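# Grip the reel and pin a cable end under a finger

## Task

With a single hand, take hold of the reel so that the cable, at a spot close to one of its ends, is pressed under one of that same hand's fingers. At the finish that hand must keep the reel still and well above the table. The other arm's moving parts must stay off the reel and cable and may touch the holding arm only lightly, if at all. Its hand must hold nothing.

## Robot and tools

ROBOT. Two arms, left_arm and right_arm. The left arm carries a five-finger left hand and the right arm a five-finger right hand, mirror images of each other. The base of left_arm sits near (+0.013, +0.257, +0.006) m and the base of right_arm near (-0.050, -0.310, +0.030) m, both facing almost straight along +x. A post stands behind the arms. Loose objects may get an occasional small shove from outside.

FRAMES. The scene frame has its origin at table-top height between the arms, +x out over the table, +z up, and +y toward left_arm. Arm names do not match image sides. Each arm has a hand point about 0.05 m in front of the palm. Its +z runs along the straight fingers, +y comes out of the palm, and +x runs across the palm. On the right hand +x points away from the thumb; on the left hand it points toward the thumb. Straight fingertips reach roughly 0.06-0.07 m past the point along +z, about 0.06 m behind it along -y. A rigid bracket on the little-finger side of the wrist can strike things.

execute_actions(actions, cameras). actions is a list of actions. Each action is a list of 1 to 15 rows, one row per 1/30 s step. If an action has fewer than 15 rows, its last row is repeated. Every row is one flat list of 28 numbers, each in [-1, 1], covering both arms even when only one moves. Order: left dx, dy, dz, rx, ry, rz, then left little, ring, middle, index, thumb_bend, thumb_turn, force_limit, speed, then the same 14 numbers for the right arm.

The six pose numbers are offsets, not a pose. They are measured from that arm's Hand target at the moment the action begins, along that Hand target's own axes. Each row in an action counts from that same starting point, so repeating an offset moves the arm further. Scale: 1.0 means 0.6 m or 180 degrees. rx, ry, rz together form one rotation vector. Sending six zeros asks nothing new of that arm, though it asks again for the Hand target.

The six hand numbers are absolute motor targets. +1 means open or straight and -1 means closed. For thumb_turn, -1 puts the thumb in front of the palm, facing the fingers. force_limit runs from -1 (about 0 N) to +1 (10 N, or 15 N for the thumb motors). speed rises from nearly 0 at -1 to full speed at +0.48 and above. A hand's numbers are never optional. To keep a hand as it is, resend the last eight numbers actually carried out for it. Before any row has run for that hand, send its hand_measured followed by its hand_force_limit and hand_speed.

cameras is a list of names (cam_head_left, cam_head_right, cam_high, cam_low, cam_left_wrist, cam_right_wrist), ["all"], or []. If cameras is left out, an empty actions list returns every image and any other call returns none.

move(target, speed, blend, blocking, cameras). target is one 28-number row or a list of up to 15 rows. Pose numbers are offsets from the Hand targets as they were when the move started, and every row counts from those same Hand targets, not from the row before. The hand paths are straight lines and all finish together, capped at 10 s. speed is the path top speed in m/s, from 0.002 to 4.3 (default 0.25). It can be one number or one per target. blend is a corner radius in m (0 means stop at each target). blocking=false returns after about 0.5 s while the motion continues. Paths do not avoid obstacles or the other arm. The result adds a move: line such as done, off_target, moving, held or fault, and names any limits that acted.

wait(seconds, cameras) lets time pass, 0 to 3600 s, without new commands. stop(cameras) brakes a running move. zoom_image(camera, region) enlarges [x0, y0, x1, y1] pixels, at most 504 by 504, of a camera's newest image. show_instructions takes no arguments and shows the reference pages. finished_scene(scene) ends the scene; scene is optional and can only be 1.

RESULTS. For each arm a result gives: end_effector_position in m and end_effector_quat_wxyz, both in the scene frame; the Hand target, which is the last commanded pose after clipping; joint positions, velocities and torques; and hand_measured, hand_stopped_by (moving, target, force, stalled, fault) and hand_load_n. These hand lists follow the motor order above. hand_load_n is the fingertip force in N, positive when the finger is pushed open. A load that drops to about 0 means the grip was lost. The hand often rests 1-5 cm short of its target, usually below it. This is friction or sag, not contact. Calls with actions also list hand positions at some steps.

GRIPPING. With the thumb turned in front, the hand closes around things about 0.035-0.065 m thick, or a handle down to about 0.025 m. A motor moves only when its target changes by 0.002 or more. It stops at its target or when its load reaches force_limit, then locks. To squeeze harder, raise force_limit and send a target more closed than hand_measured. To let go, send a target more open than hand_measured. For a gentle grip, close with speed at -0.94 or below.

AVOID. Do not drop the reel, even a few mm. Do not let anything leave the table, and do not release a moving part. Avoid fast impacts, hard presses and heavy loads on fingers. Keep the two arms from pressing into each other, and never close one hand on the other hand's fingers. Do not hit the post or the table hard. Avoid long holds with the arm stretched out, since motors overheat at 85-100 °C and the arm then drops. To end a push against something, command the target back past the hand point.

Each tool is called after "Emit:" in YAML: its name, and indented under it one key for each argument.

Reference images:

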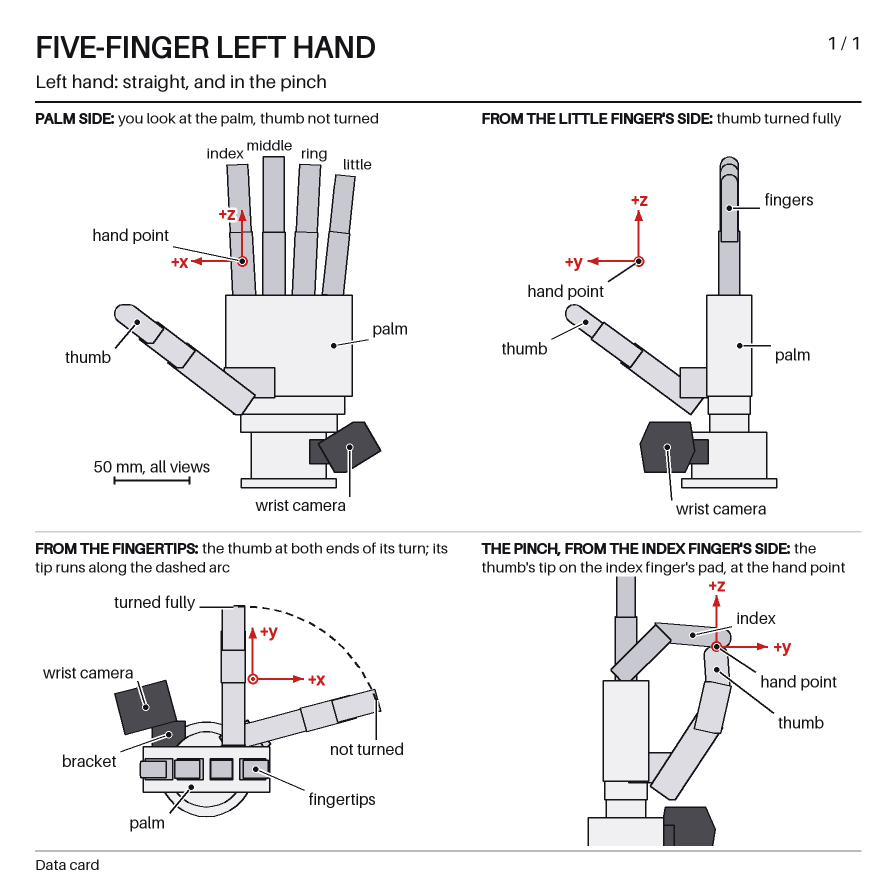

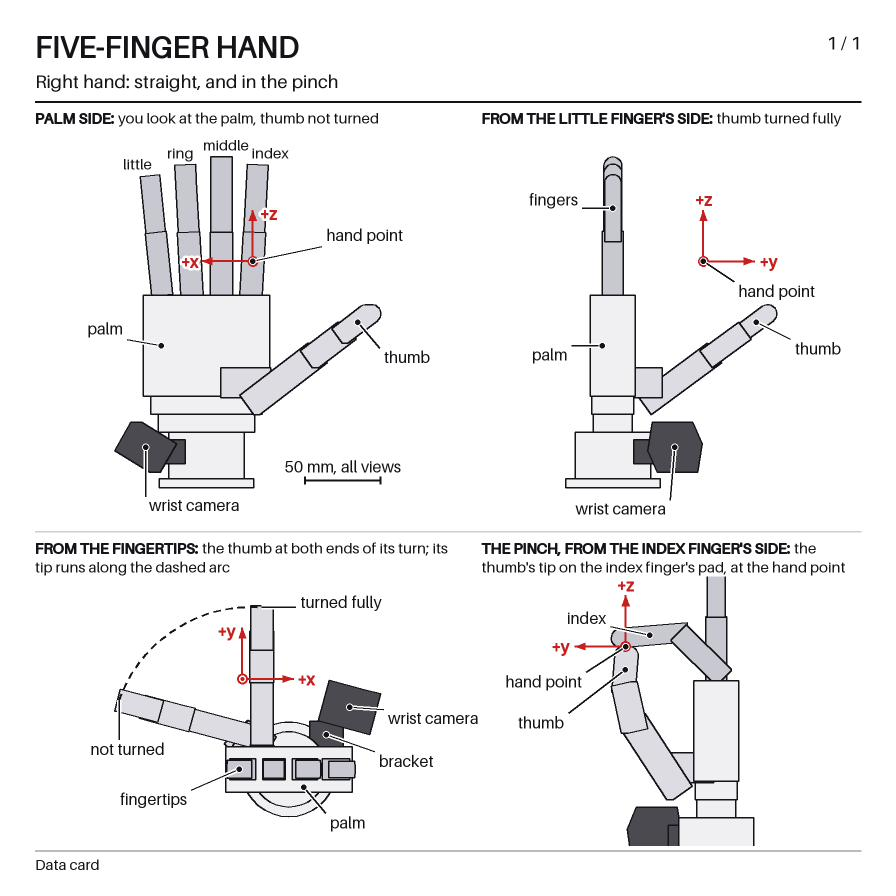

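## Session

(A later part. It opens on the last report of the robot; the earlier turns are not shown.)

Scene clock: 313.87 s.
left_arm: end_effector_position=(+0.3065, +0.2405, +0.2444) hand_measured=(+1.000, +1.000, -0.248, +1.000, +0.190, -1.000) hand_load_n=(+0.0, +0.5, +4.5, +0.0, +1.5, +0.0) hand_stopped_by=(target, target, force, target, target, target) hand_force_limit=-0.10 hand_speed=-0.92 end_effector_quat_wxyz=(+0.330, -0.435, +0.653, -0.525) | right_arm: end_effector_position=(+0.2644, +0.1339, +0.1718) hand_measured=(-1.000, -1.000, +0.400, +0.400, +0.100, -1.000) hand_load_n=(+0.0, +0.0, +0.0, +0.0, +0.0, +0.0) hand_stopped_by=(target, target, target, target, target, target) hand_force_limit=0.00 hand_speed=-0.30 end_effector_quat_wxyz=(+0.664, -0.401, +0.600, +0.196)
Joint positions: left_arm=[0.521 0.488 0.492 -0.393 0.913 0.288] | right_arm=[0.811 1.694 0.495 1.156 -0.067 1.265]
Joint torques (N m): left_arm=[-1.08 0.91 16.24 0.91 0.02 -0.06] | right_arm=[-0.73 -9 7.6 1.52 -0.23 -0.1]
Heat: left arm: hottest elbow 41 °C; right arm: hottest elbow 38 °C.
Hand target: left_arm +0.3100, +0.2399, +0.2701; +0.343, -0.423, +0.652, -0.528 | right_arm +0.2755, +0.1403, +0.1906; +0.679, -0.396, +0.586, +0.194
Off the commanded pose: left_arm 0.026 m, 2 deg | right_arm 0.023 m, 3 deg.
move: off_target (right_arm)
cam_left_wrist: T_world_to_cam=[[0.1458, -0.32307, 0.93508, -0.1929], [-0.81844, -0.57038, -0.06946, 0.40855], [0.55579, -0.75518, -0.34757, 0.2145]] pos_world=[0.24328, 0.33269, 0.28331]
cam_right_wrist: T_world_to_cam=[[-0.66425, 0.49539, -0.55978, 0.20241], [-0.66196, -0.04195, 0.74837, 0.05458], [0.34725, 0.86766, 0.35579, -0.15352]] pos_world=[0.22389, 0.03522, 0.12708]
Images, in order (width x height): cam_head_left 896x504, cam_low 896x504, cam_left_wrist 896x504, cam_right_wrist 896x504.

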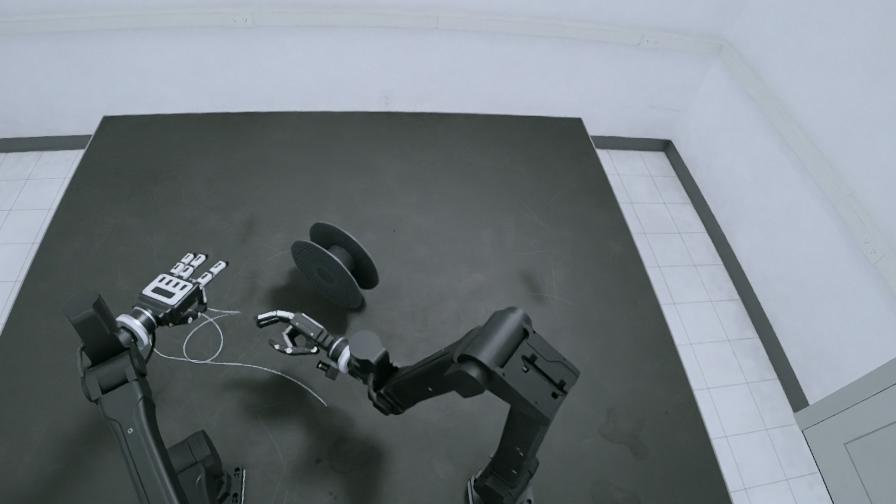

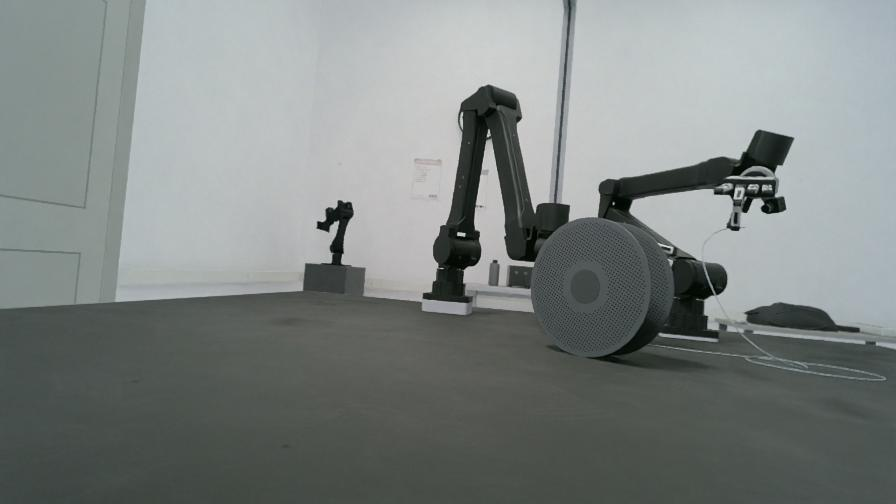

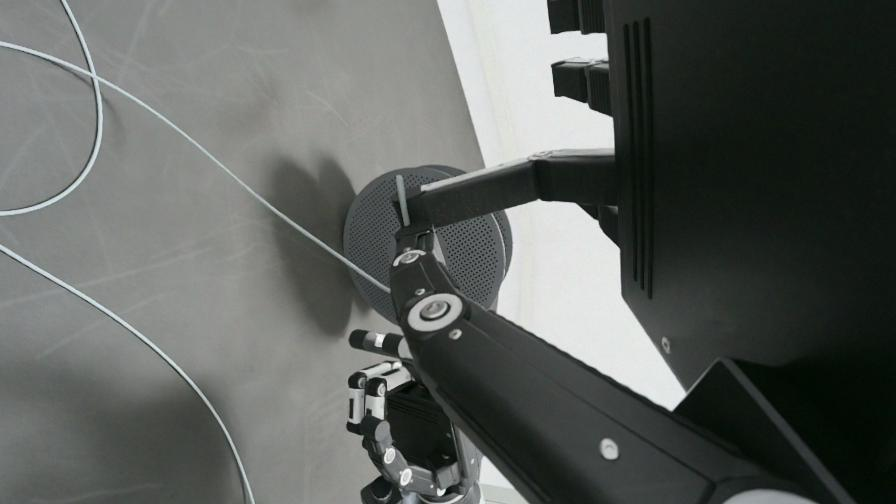

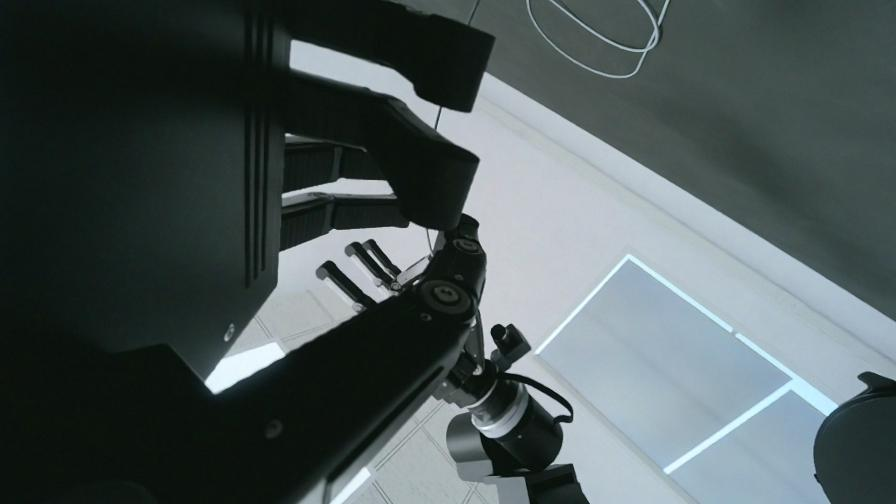

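Emit:
move:
  target: [0,0,0,0,0,0, 1,1,-0.6,1,0.19,-1,-0.1,-0.92, -0.0082,-0.0077,0.1085,0,0,0, -1,-1,0.4,0.4,0.15,-1,0,-0.3]
  speed: 0.05
  cameras: ["cam_left_wrist","cam_right_wrist","cam_low","cam_head_left"]

Emit:
zoom_image:
  camera: "cam_right_wrist"
  region: [330, 60, 580, 310]

Emit:
zoom_image:
  camera: "cam_low"
  region: [640, 180, 780, 290]

Emit:
zoom_image:
  camera: "cam_head_left"
  region: [170, 250, 420, 420]

Scene clock: 317.40 s.
left_arm: end_effector_position=(+0.3065, +0.2405, +0.2444) hand_measured=(+1.000, +1.000, -0.248, +1.000, +0.190, -1.000) hand_load_n=(+0.0, +0.0, +4.5, +0.0, +1.5, +0.0) hand_stopped_by=(target, target, force, target, target, target) hand_force_limit=-0.10 hand_speed=-0.92 end_effector_quat_wxyz=(+0.330, -0.435, +0.653, -0.525) | right_arm: end_effector_position=(+0.3086, +0.1803, +0.1859) hand_measured=(-1.000, -1.000, +0.400, +0.400, +0.150, -1.000) hand_load_n=(+0.0, +0.0, +0.0, +0.0, +0.0, +0.0) hand_stopped_by=(target, target, target, target, target, target) hand_force_limit=0.00 hand_speed=-0.30 end_effector_quat_wxyz=(+0.669, -0.399, +0.595, +0.197)
Joint positions: left_arm=[0.521 0.488 0.492 -0.393 0.913 0.288] | right_arm=[0.811 1.761 0.677 1.058 -0.067 1.265]
Joint torques (N m): left_arm=[-1.08 0.91 16.25 0.91 0.02 -0.06] | right_arm=[-0.32 -9.11 8.81 1.52 -0.07 -0.1]
Heat: left arm: hottest elbow 42 °C; right arm: hottest elbow 38 °C.
Hand target: left_arm +0.3100, +0.2399, +0.2701; +0.343, -0.423, +0.652, -0.528 | right_arm +0.3196, +0.1884, +0.1967; +0.679, -0.396, +0.586, +0.194
Off the commanded pose: left_arm 0.026 m, 2 deg | right_arm 0.017 m, 2 deg.
move: off_target (right_arm)
cam_left_wrist: T_world_to_cam=[[0.1458, -0.32307, 0.93508, -0.1929], [-0.81844, -0.57038, -0.06946, 0.40855], [0.55579, -0.75518, -0.34757, 0.2145]] pos_world=[0.24328, 0.33269, 0.28331]
cam_right_wrist: T_world_to_cam=[[-0.65773, 0.50189, -0.5617, 0.2139], [-0.67061, -0.05054, 0.74009, 0.08105], [0.34305, 0.86346, 0.36981, -0.2147]] pos_world=[0.26869, 0.08212, 0.13957]
Images, in order (width x height): cam_head_left 896x504, cam_low 896x504, cam_left_wrist 896x504, cam_right_wrist 896x504.

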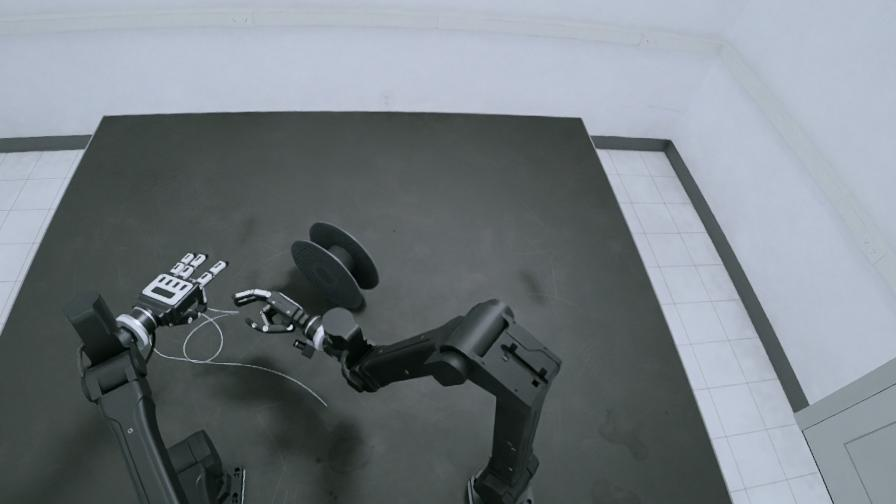

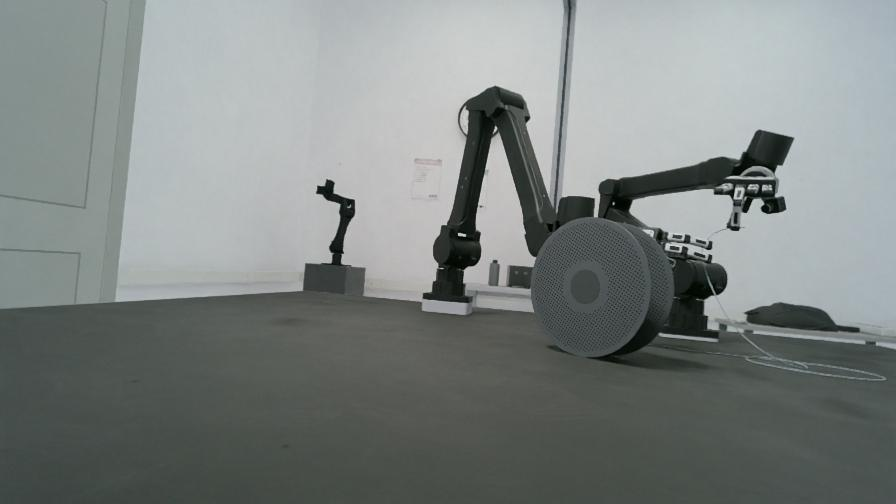

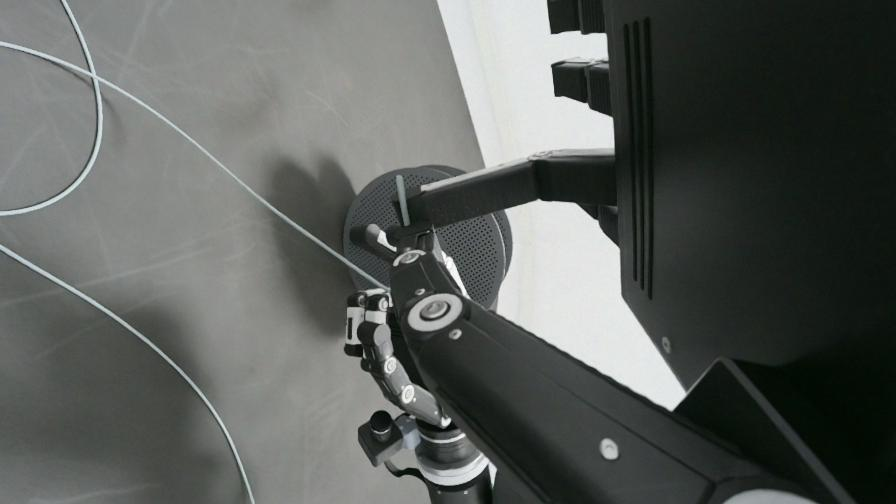

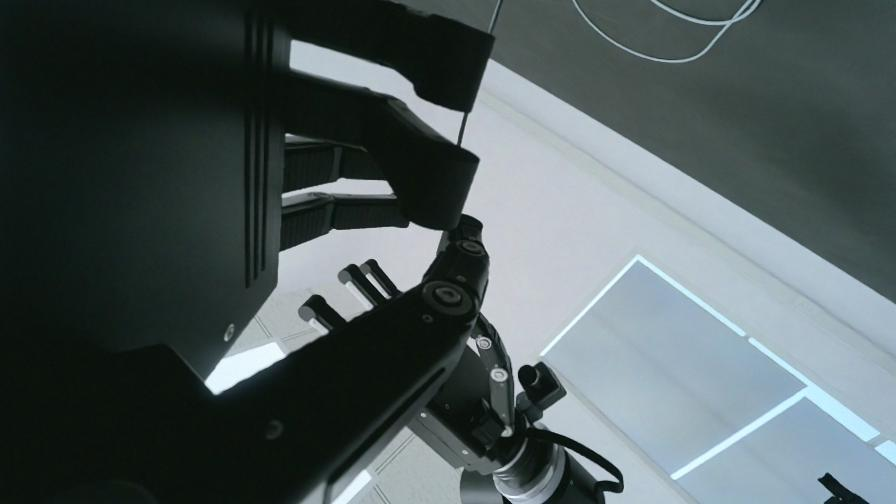

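Scaled by 2.016 from the camera's image (finer frame: 1280x720).

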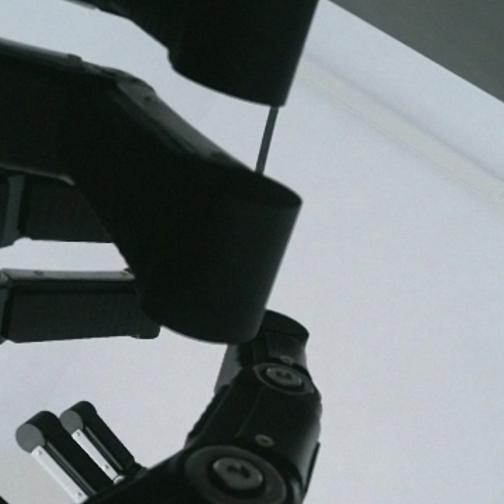

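Scaled by 3.600 from the camera's image (finer frame: 1280x720).

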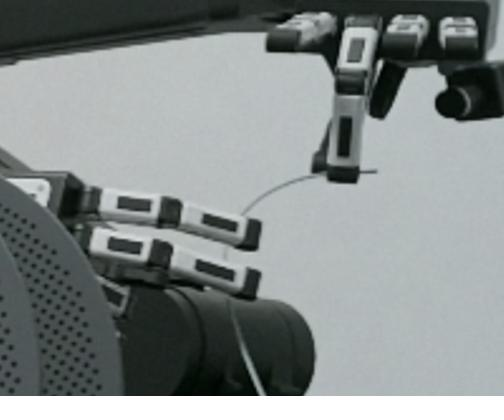

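Scaled by 2.016 from the camera's image (finer frame: 1280x720).

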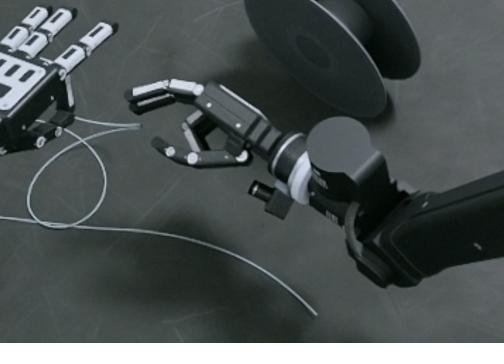

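Emit:
move:
  target: [0,0,0,0,0,0, 1,1,-0.6,1,0.19,-1,-0.1,-0.92, 0.0098,-0.0087,0.0567,0,0,0, -1,-1,0.4,0.4,0.15,-1,0,-0.3]
  speed: 0.04
  cameras: ["cam_left_wrist","cam_right_wrist","cam_low","cam_head_left"]

Emit:
zoom_image:
  camera: "cam_right_wrist"
  region: [380, 60, 580, 310]

Emit:
zoom_image:
  camera: "cam_low"
  region: [640, 180, 780, 290]

Emit:
zoom_image:
  camera: "cam_left_wrist"
  region: [320, 200, 480, 440]

Scene clock: 320.30 s.
left_arm: end_effector_position=(+0.3065, +0.2405, +0.2444) hand_measured=(+1.000, +1.000, -0.248, +1.000, +0.190, -1.000) hand_load_n=(+0.0, +0.0, +4.5, +0.0, +1.5, +0.0) hand_stopped_by=(target, target, force, target, target, target) hand_force_limit=-0.10 hand_speed=-0.92 end_effector_quat_wxyz=(+0.330, -0.435, +0.653, -0.525) | right_arm: end_effector_position=(+0.3338, +0.2030, +0.1806) hand_measured=(-1.000, -1.000, +0.400, +0.400, +0.150, -1.000) hand_load_n=(+0.0, +0.0, +0.0, +0.0, +0.0, +0.0) hand_stopped_by=(target, target, target, target, target, target) hand_force_limit=0.00 hand_speed=-0.30 end_effector_quat_wxyz=(+0.669, -0.399, +0.596, +0.197)
Joint positions: left_arm=[0.521 0.488 0.492 -0.393 0.913 0.288] | right_arm=[0.805 1.829 0.774 1.026 -0.073 1.265]
Joint torques (N m): left_arm=[-1.14 0.91 16.24 0.9 0.02 -0.06] | right_arm=[-0.73 -10.17 9.2 1.52 -0.23 -0.1]
Heat: left arm: hottest elbow 42 °C; right arm: hottest elbow 38 °C.
Hand target: left_arm +0.3100, +0.2399, +0.2701; +0.343, -0.423, +0.652, -0.528 | right_arm +0.3467, +0.2100, +0.1927; +0.680, -0.396, +0.586, +0.194
Off the commanded pose: left_arm 0.026 m, 2 deg | right_arm 0.019 m, 2 deg.
move: off_target (right_arm)
cam_left_wrist: T_world_to_cam=[[0.1458, -0.32307, 0.93508, -0.1929], [-0.81844, -0.57038, -0.06946, 0.40855], [0.55579, -0.75518, -0.34757, 0.2145]] pos_world=[0.24328, 0.33269, 0.28331]
cam_right_wrist: T_world_to_cam=[[-0.65862, 0.50105, -0.5614, 0.21647], [-0.6694, -0.04938, 0.74126, 0.10217], [0.34368, 0.86401, 0.36793, -0.24101]] pos_world=[0.29379, 0.10482, 0.13447]
Images, in order (width x height): cam_head_left 896x504, cam_low 896x504, cam_left_wrist 896x504, cam_right_wrist 896x504.

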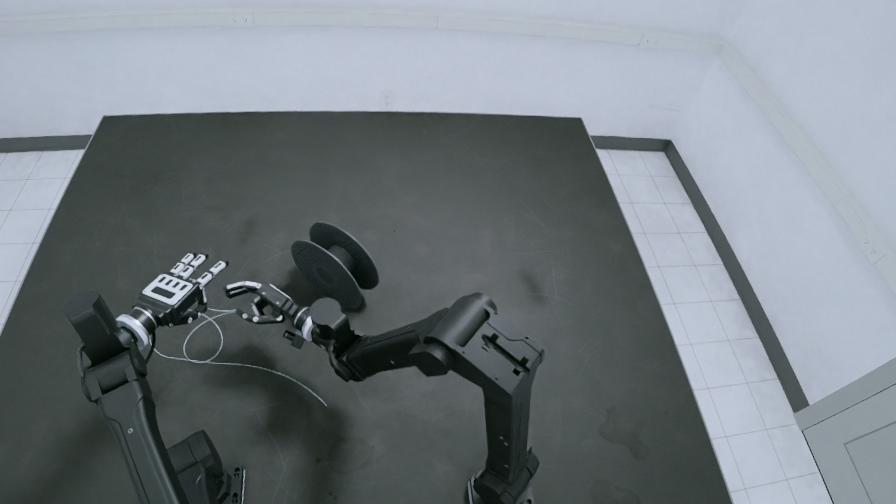

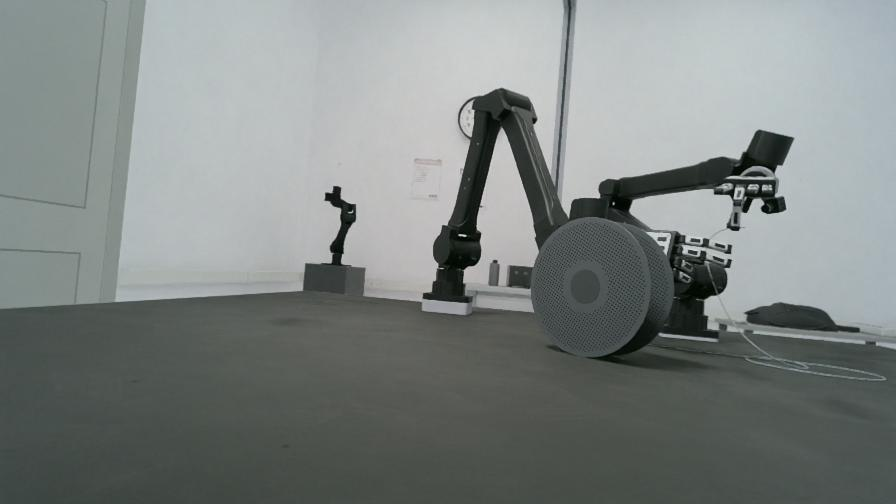

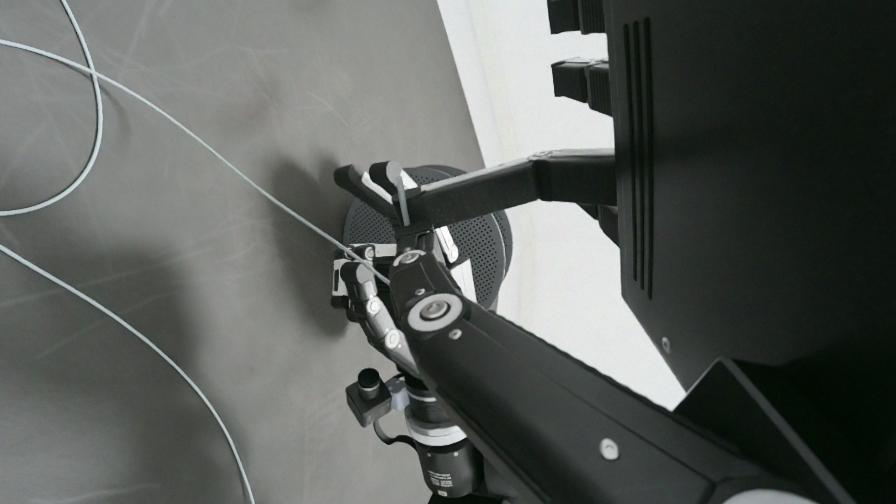

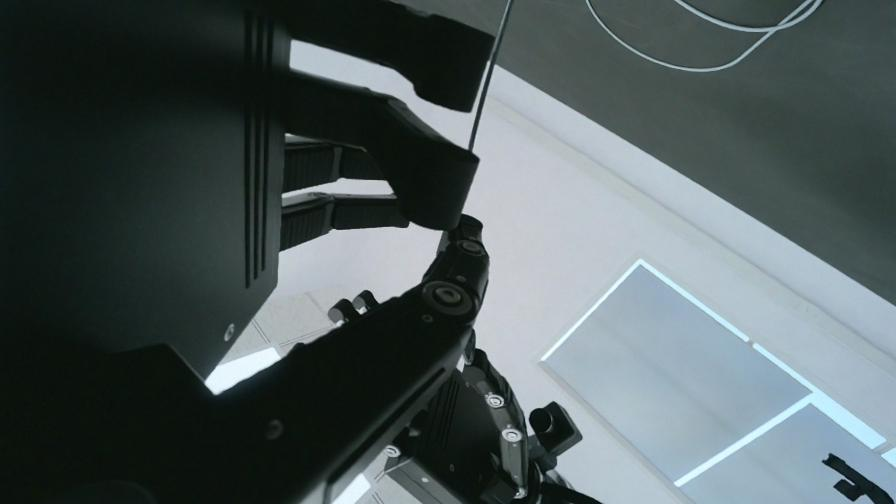

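Scaled by 2.016 from the camera's image (finer frame: 1280x720).

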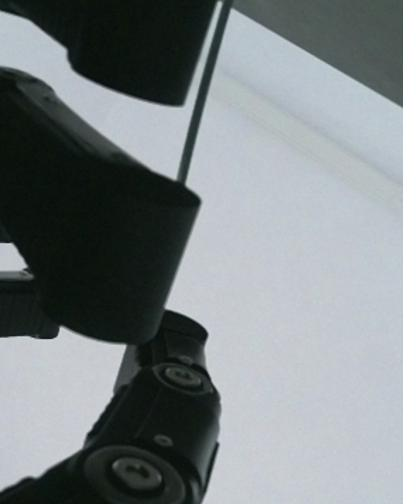

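Scaled by 3.600 from the camera's image (finer frame: 1280x720).

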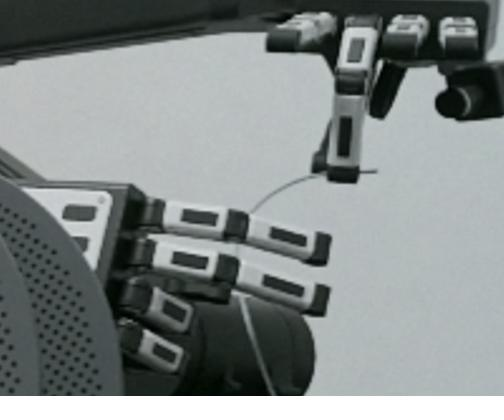

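Scaled by 2.100 from the camera's image (finer frame: 1280x720).

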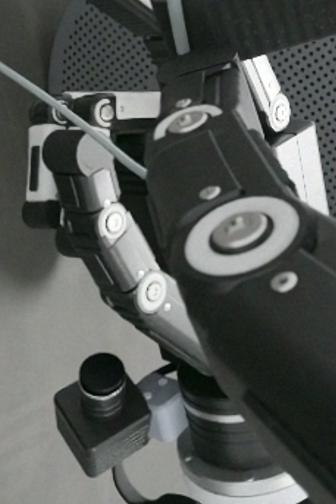

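Emit:
move:
  target: [0,0,0,0,0,0, 1,1,-0.6,1,0.19,-1,-0.1,-0.92, 0,0,0,0,0,0, -1,-1,-0.5,0.4,0.15,-1,-0.4,-0.85]
  cameras: ["cam_left_wrist","cam_right_wrist","cam_low"]

Emit:
zoom_image:
  camera: "cam_right_wrist"
  region: [380, 60, 580, 310]

Emit:
zoom_image:
  camera: "cam_left_wrist"
  region: [320, 150, 480, 390]

Emit:
zoom_image:
  camera: "cam_low"
  region: [640, 180, 780, 290]

Scene clock: 323.77 s.
left_arm: end_effector_position=(+0.3065, +0.2405, +0.2444) hand_measured=(+1.000, +1.000, -0.248, +1.000, +0.190, -1.000) hand_load_n=(+0.0, +0.5, +4.5, +0.0, +1.5, +0.0) hand_stopped_by=(target, target, force, target, target, target) hand_force_limit=-0.10 hand_speed=-0.92 end_effector_quat_wxyz=(+0.330, -0.435, +0.653, -0.525) | right_arm: end_effector_position=(+0.3337, +0.2030, +0.1806) hand_measured=(-1.000, -1.000, -0.236, +0.400, +0.150, -1.000) hand_load_n=(+0.0, +0.0, +5.0, +0.0, +1.5, +0.0) hand_stopped_by=(target, target, force, target, target, target) hand_force_limit=-0.40 hand_speed=-0.85 end_effector_quat_wxyz=(+0.669, -0.399, +0.596, +0.197)
Joint positions: left_arm=[0.521 0.488 0.492 -0.393 0.913 0.288] | right_arm=[0.805 1.829 0.774 1.026 -0.073 1.264]
Joint torques (N m): left_arm=[-1.08 0.91 16.23 0.91 0.02 -0.07] | right_arm=[-0.79 -10.11 9.2 1.5 -0.22 -0.09]
Heat: left arm: hottest elbow 42 °C; right arm: hottest elbow 38 °C.
Hand target: left_arm +0.3100, +0.2399, +0.2701; +0.343, -0.423, +0.652, -0.528 | right_arm +0.3467, +0.2101, +0.1927; +0.680, -0.396, +0.586, +0.194
Off the commanded pose: left_arm 0.026 m, 2 deg | right_arm 0.019 m, 2 deg.
move: done
cam_left_wrist: T_world_to_cam=[[0.1458, -0.32307, 0.93508, -0.1929], [-0.81844, -0.57038, -0.06946, 0.40855], [0.55579, -0.75518, -0.34757, 0.2145]] pos_world=[0.24328, 0.33269, 0.28331]
cam_right_wrist: T_world_to_cam=[[-0.65865, 0.50065, -0.56172, 0.21656], [-0.66959, -0.04944, 0.74108, 0.10225], [0.34325, 0.86424, 0.3678, -0.24089]] pos_world=[0.29379, 0.10482, 0.13447]
Images, in order (width x height): cam_low 896x504, cam_left_wrist 896x504, cam_right_wrist 896x504.

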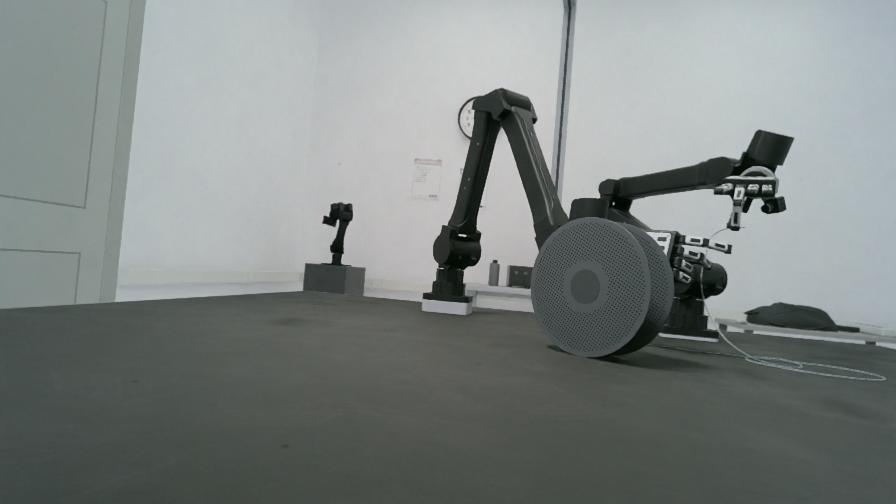

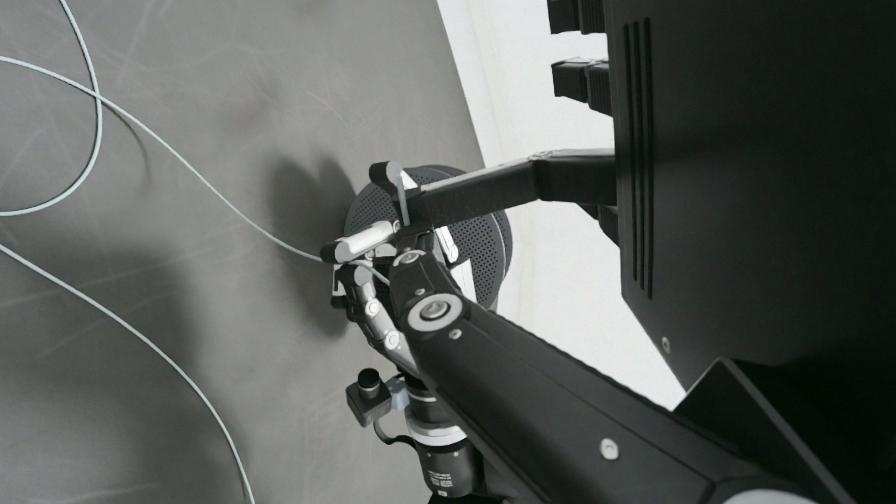

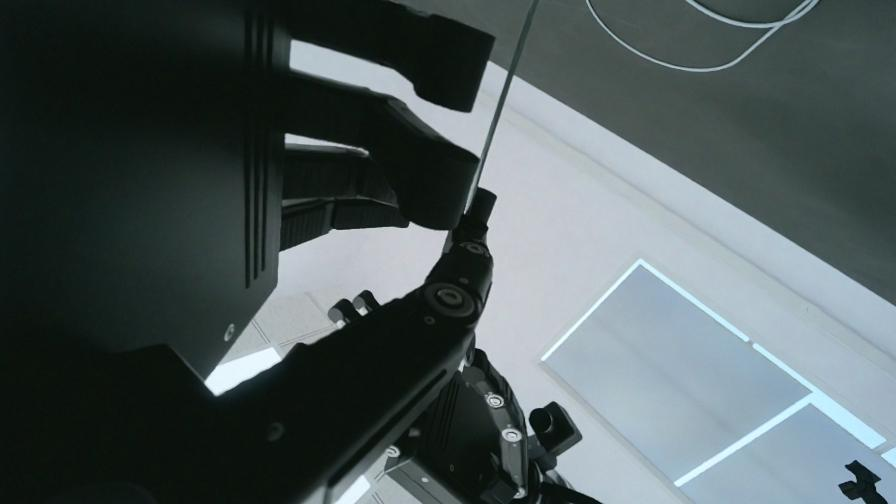

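Scaled by 2.016 from the camera's image (finer frame: 1280x720).

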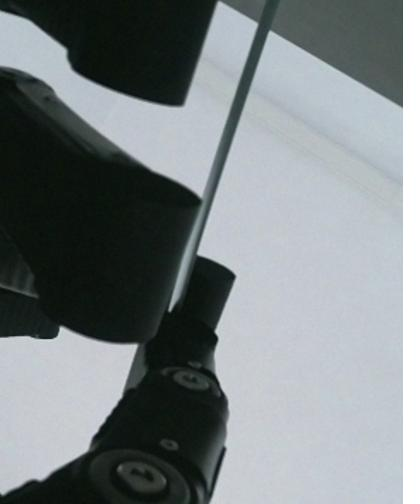

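Scaled by 2.100 from the camera's image (finer frame: 1280x720).

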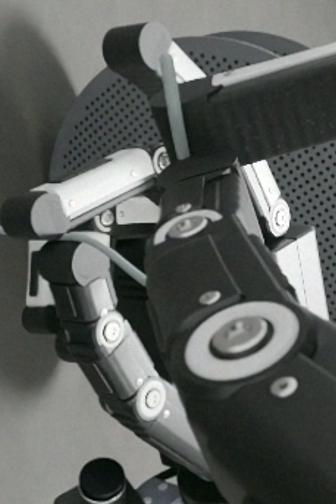

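Scaled by 3.600 from the camera's image (finer frame: 1280x720).

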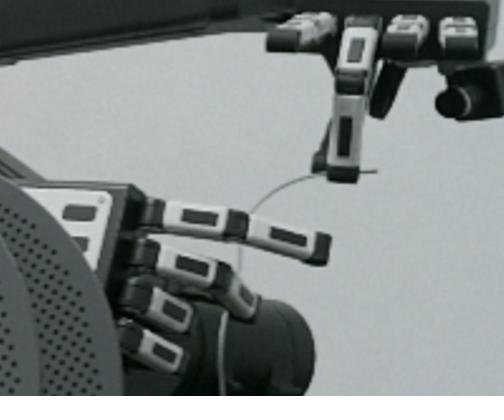

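Emit:
move:
  target: [0,0,0,0,0,0, 1,1,-0.6,1,0.19,-1,-0.1,-0.92, 0,0,0,0,0,0, -1,-1,-0.6,-0.5,0.15,-1,-0.2,-0.85]
  cameras: ["cam_left_wrist","cam_right_wrist","cam_low"]

Emit:
zoom_image:
  camera: "cam_right_wrist"
  region: [380, 60, 580, 310]

Emit:
zoom_image:
  camera: "cam_left_wrist"
  region: [320, 150, 480, 390]

Emit:
zoom_image:
  camera: "cam_low"
  region: [640, 180, 780, 290]

Scene clock: 326.37 s.
left_arm: end_effector_position=(+0.3065, +0.2405, +0.2444) hand_measured=(+1.000, +1.000, -0.248, +1.000, +0.190, -1.000) hand_load_n=(+0.0, +0.0, +4.5, +0.0, +1.5, +0.0) hand_stopped_by=(target, target, force, target, target, target) hand_force_limit=-0.10 hand_speed=-0.92 end_effector_quat_wxyz=(+0.330, -0.435, +0.653, -0.525) | right_arm: end_effector_position=(+0.3337, +0.2030, +0.1806) hand_measured=(-1.000, -1.000, -0.236, -0.264, +0.150, -1.000) hand_load_n=(+0.0, +0.0, +5.0, +5.0, +3.0, -0.5) hand_stopped_by=(target, target, force, force, target, target) hand_force_limit=-0.20 hand_speed=-0.85 end_effector_quat_wxyz=(+0.669, -0.399, +0.596, +0.197)
Joint positions: left_arm=[0.521 0.488 0.492 -0.393 0.913 0.288] | right_arm=[0.805 1.829 0.774 1.026 -0.073 1.264]
Joint torques (N m): left_arm=[-1.08 0.91 16.23 0.91 0.02 -0.06] | right_arm=[-0.67 -10.23 9.2 1.51 -0.22 -0.09]
Heat: left arm: hottest elbow 43 °C; right arm: hottest elbow 38 °C.
Hand target: left_arm +0.3100, +0.2399, +0.2701; +0.343, -0.423, +0.652, -0.528 | right_arm +0.3467, +0.2101, +0.1927; +0.680, -0.396, +0.586, +0.194
Off the commanded pose: left_arm 0.026 m, 2 deg | right_arm 0.019 m, 2 deg.
move: done
cam_left_wrist: T_world_to_cam=[[0.1458, -0.32307, 0.93508, -0.1929], [-0.81844, -0.57038, -0.06946, 0.40855], [0.55579, -0.75518, -0.34757, 0.2145]] pos_world=[0.24328, 0.33269, 0.28331]
cam_right_wrist: T_world_to_cam=[[-0.65865, 0.50065, -0.56172, 0.21656], [-0.66959, -0.04944, 0.74108, 0.10225], [0.34325, 0.86424, 0.3678, -0.24089]] pos_world=[0.29379, 0.10482, 0.13447]
Images, in order (width x height): cam_low 896x504, cam_left_wrist 896x504, cam_right_wrist 896x504.

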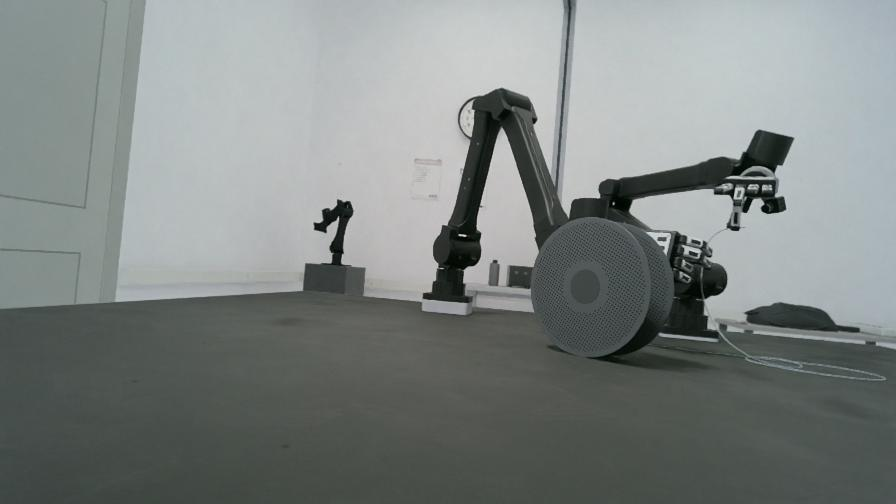

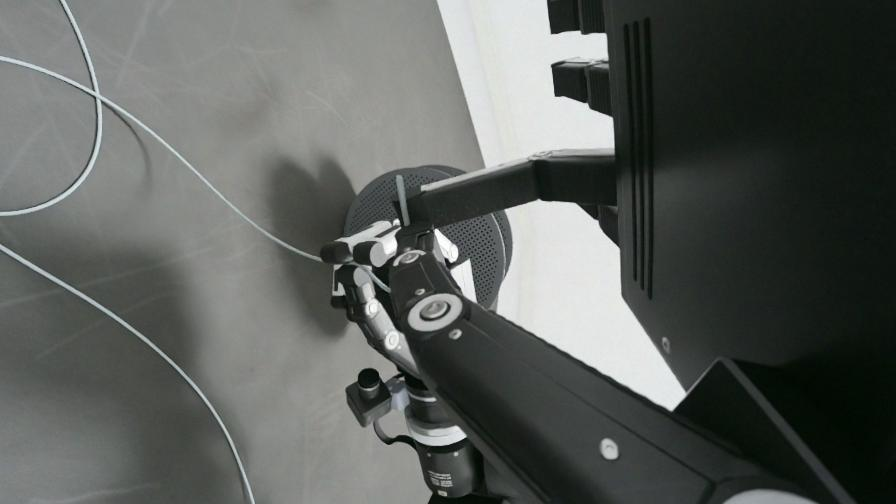

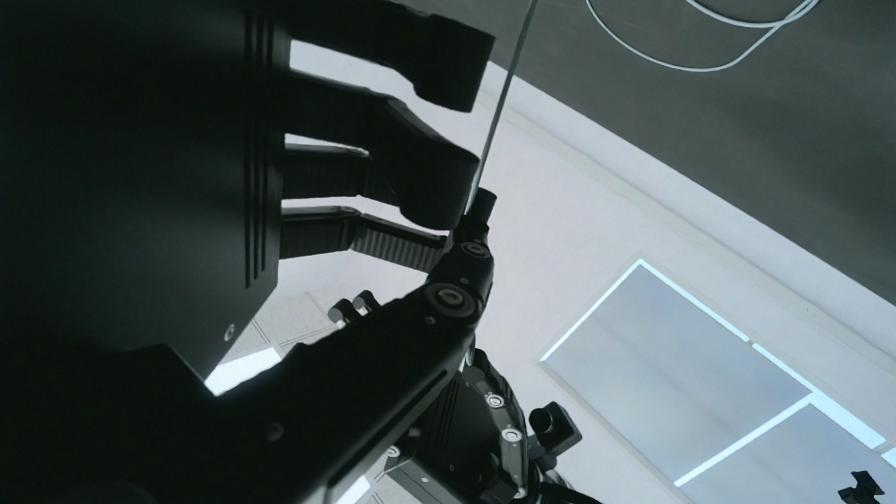

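Scaled by 2.016 from the camera's image (finer frame: 1280x720).

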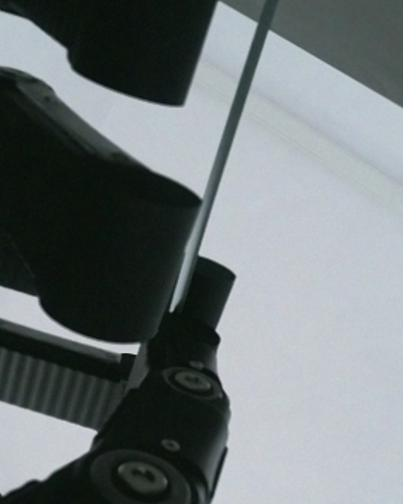

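Scaled by 2.100 from the camera's image (finer frame: 1280x720).

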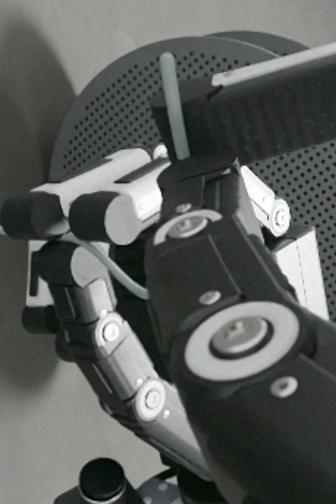

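Scaled by 3.600 from the camera's image (finer frame: 1280x720).

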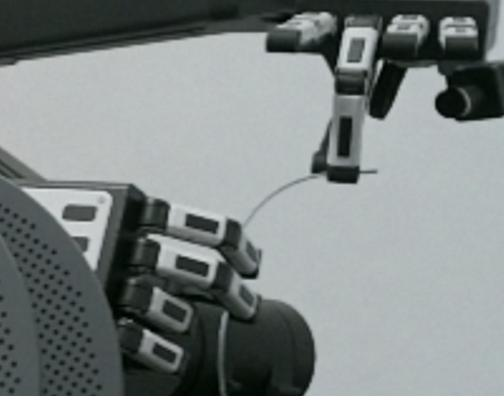

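Emit:
zoom_image:
  camera: "cam_low"
  region: [510, 200, 700, 370]

Emit:
execute_actions:
  actions: []
  cameras: ["cam_high","cam_head_left"]

Emit:
zoom_image:
  camera: "cam_high"
  region: [400, 150, 540, 270]

Emit:
zoom_image:
  camera: "cam_head_left"
  region: [270, 200, 410, 330]

Scaled by 2.653 from the camera's image (finer frame: 1280x720).

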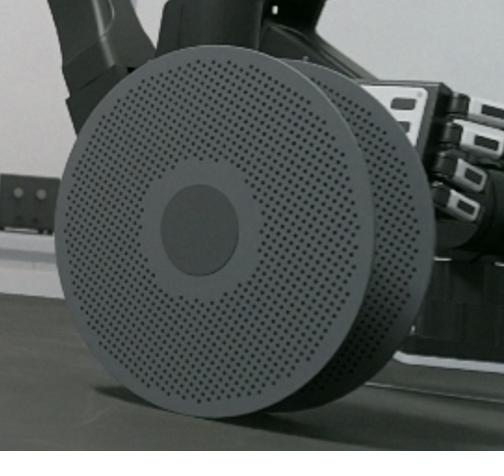

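Scene clock: 327.27 s.
left_arm: end_effector_position=(+0.3065, +0.2405, +0.2444) hand_measured=(+1.000, +1.000, -0.248, +1.000, +0.190, -1.000) hand_load_n=(+0.0, +0.0, +4.5, +0.0, +1.5, +0.0) hand_stopped_by=(target, target, force, target, target, target) hand_force_limit=-0.10 hand_speed=-0.92 end_effector_quat_wxyz=(+0.330, -0.435, +0.653, -0.525) | right_arm: end_effector_position=(+0.3337, +0.2030, +0.1806) hand_measured=(-1.000, -1.000, -0.236, -0.264, +0.150, -1.000) hand_load_n=(+0.0, +0.0, +5.0, +4.5, +3.0, -0.5) hand_stopped_by=(target, target, force, force, target, target) hand_force_limit=-0.20 hand_speed=-0.85 end_effector_quat_wxyz=(+0.669, -0.399, +0.596, +0.197)
Joint positions: left_arm=[0.521 0.488 0.492 -0.393 0.913 0.288] | right_arm=[0.805 1.829 0.774 1.026 -0.073 1.264]
Joint velocities: within noise
Joint torques (N m): left_arm=[-1.14 0.97 16.24 0.92 0.02 -0.06] | right_arm=[-0.73 -10.23 9.22 1.51 -0.22 -0.09]
Motor temperatures (°C): left_arm=[30 23 43 28 28 29] | right_arm=[29 31 38 28 24 25]
Heat: left arm: hottest elbow 43 °C; right arm: hottest elbow 38 °C.
Hand target: left_arm +0.3100, +0.2399, +0.2701; +0.343, -0.423, +0.652, -0.528 | right_arm +0.3467, +0.2101, +0.1927; +0.680, -0.396, +0.586, +0.194
Off the commanded pose: left_arm 0.026 m, 2 deg | right_arm 0.019 m, 2 deg.
Images, in order (width x height): cam_head_left 896x504, cam_high 896x504.

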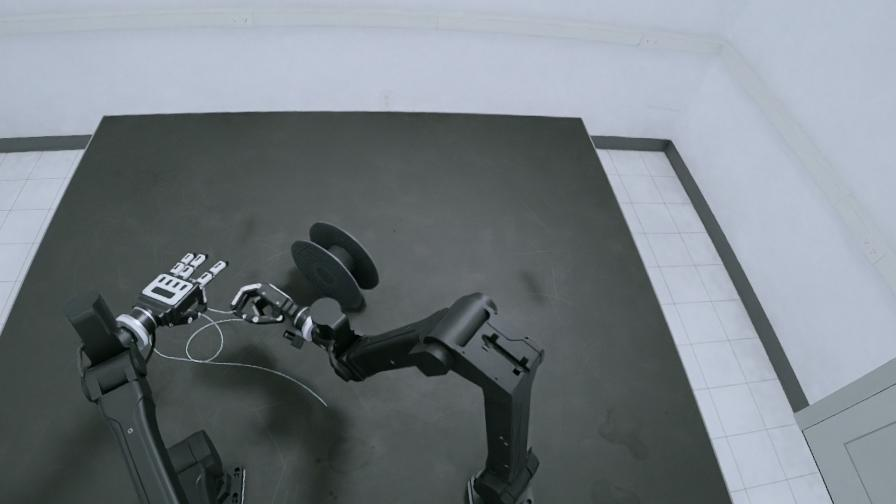

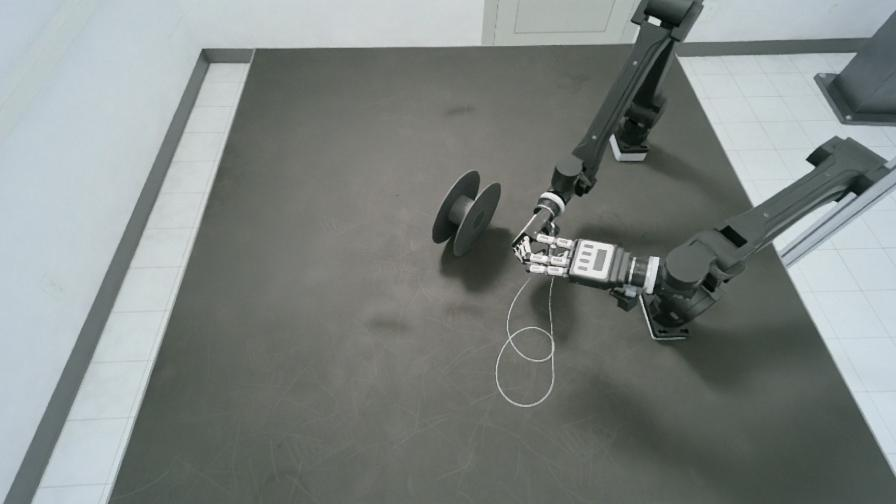

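Scaled by 3.600 from the camera's image (finer frame: 1280x720).

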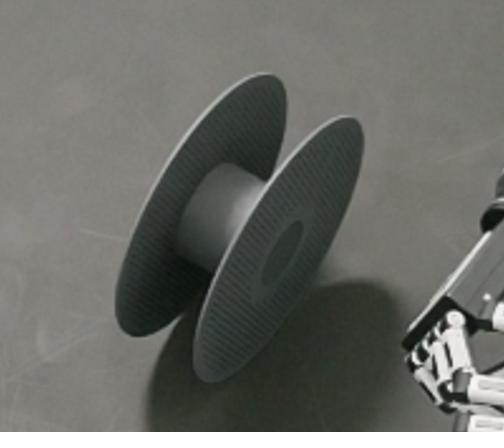

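Scaled by 3.600 from the camera's image (finer frame: 1280x720).

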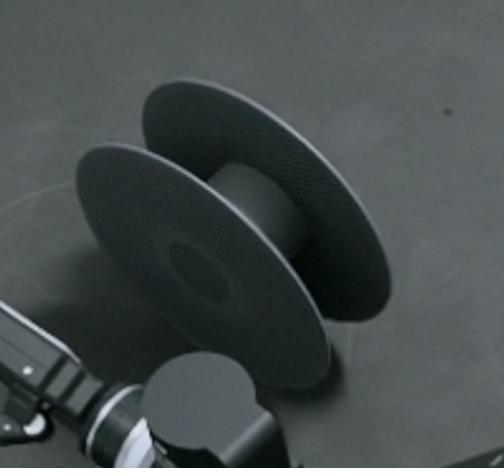

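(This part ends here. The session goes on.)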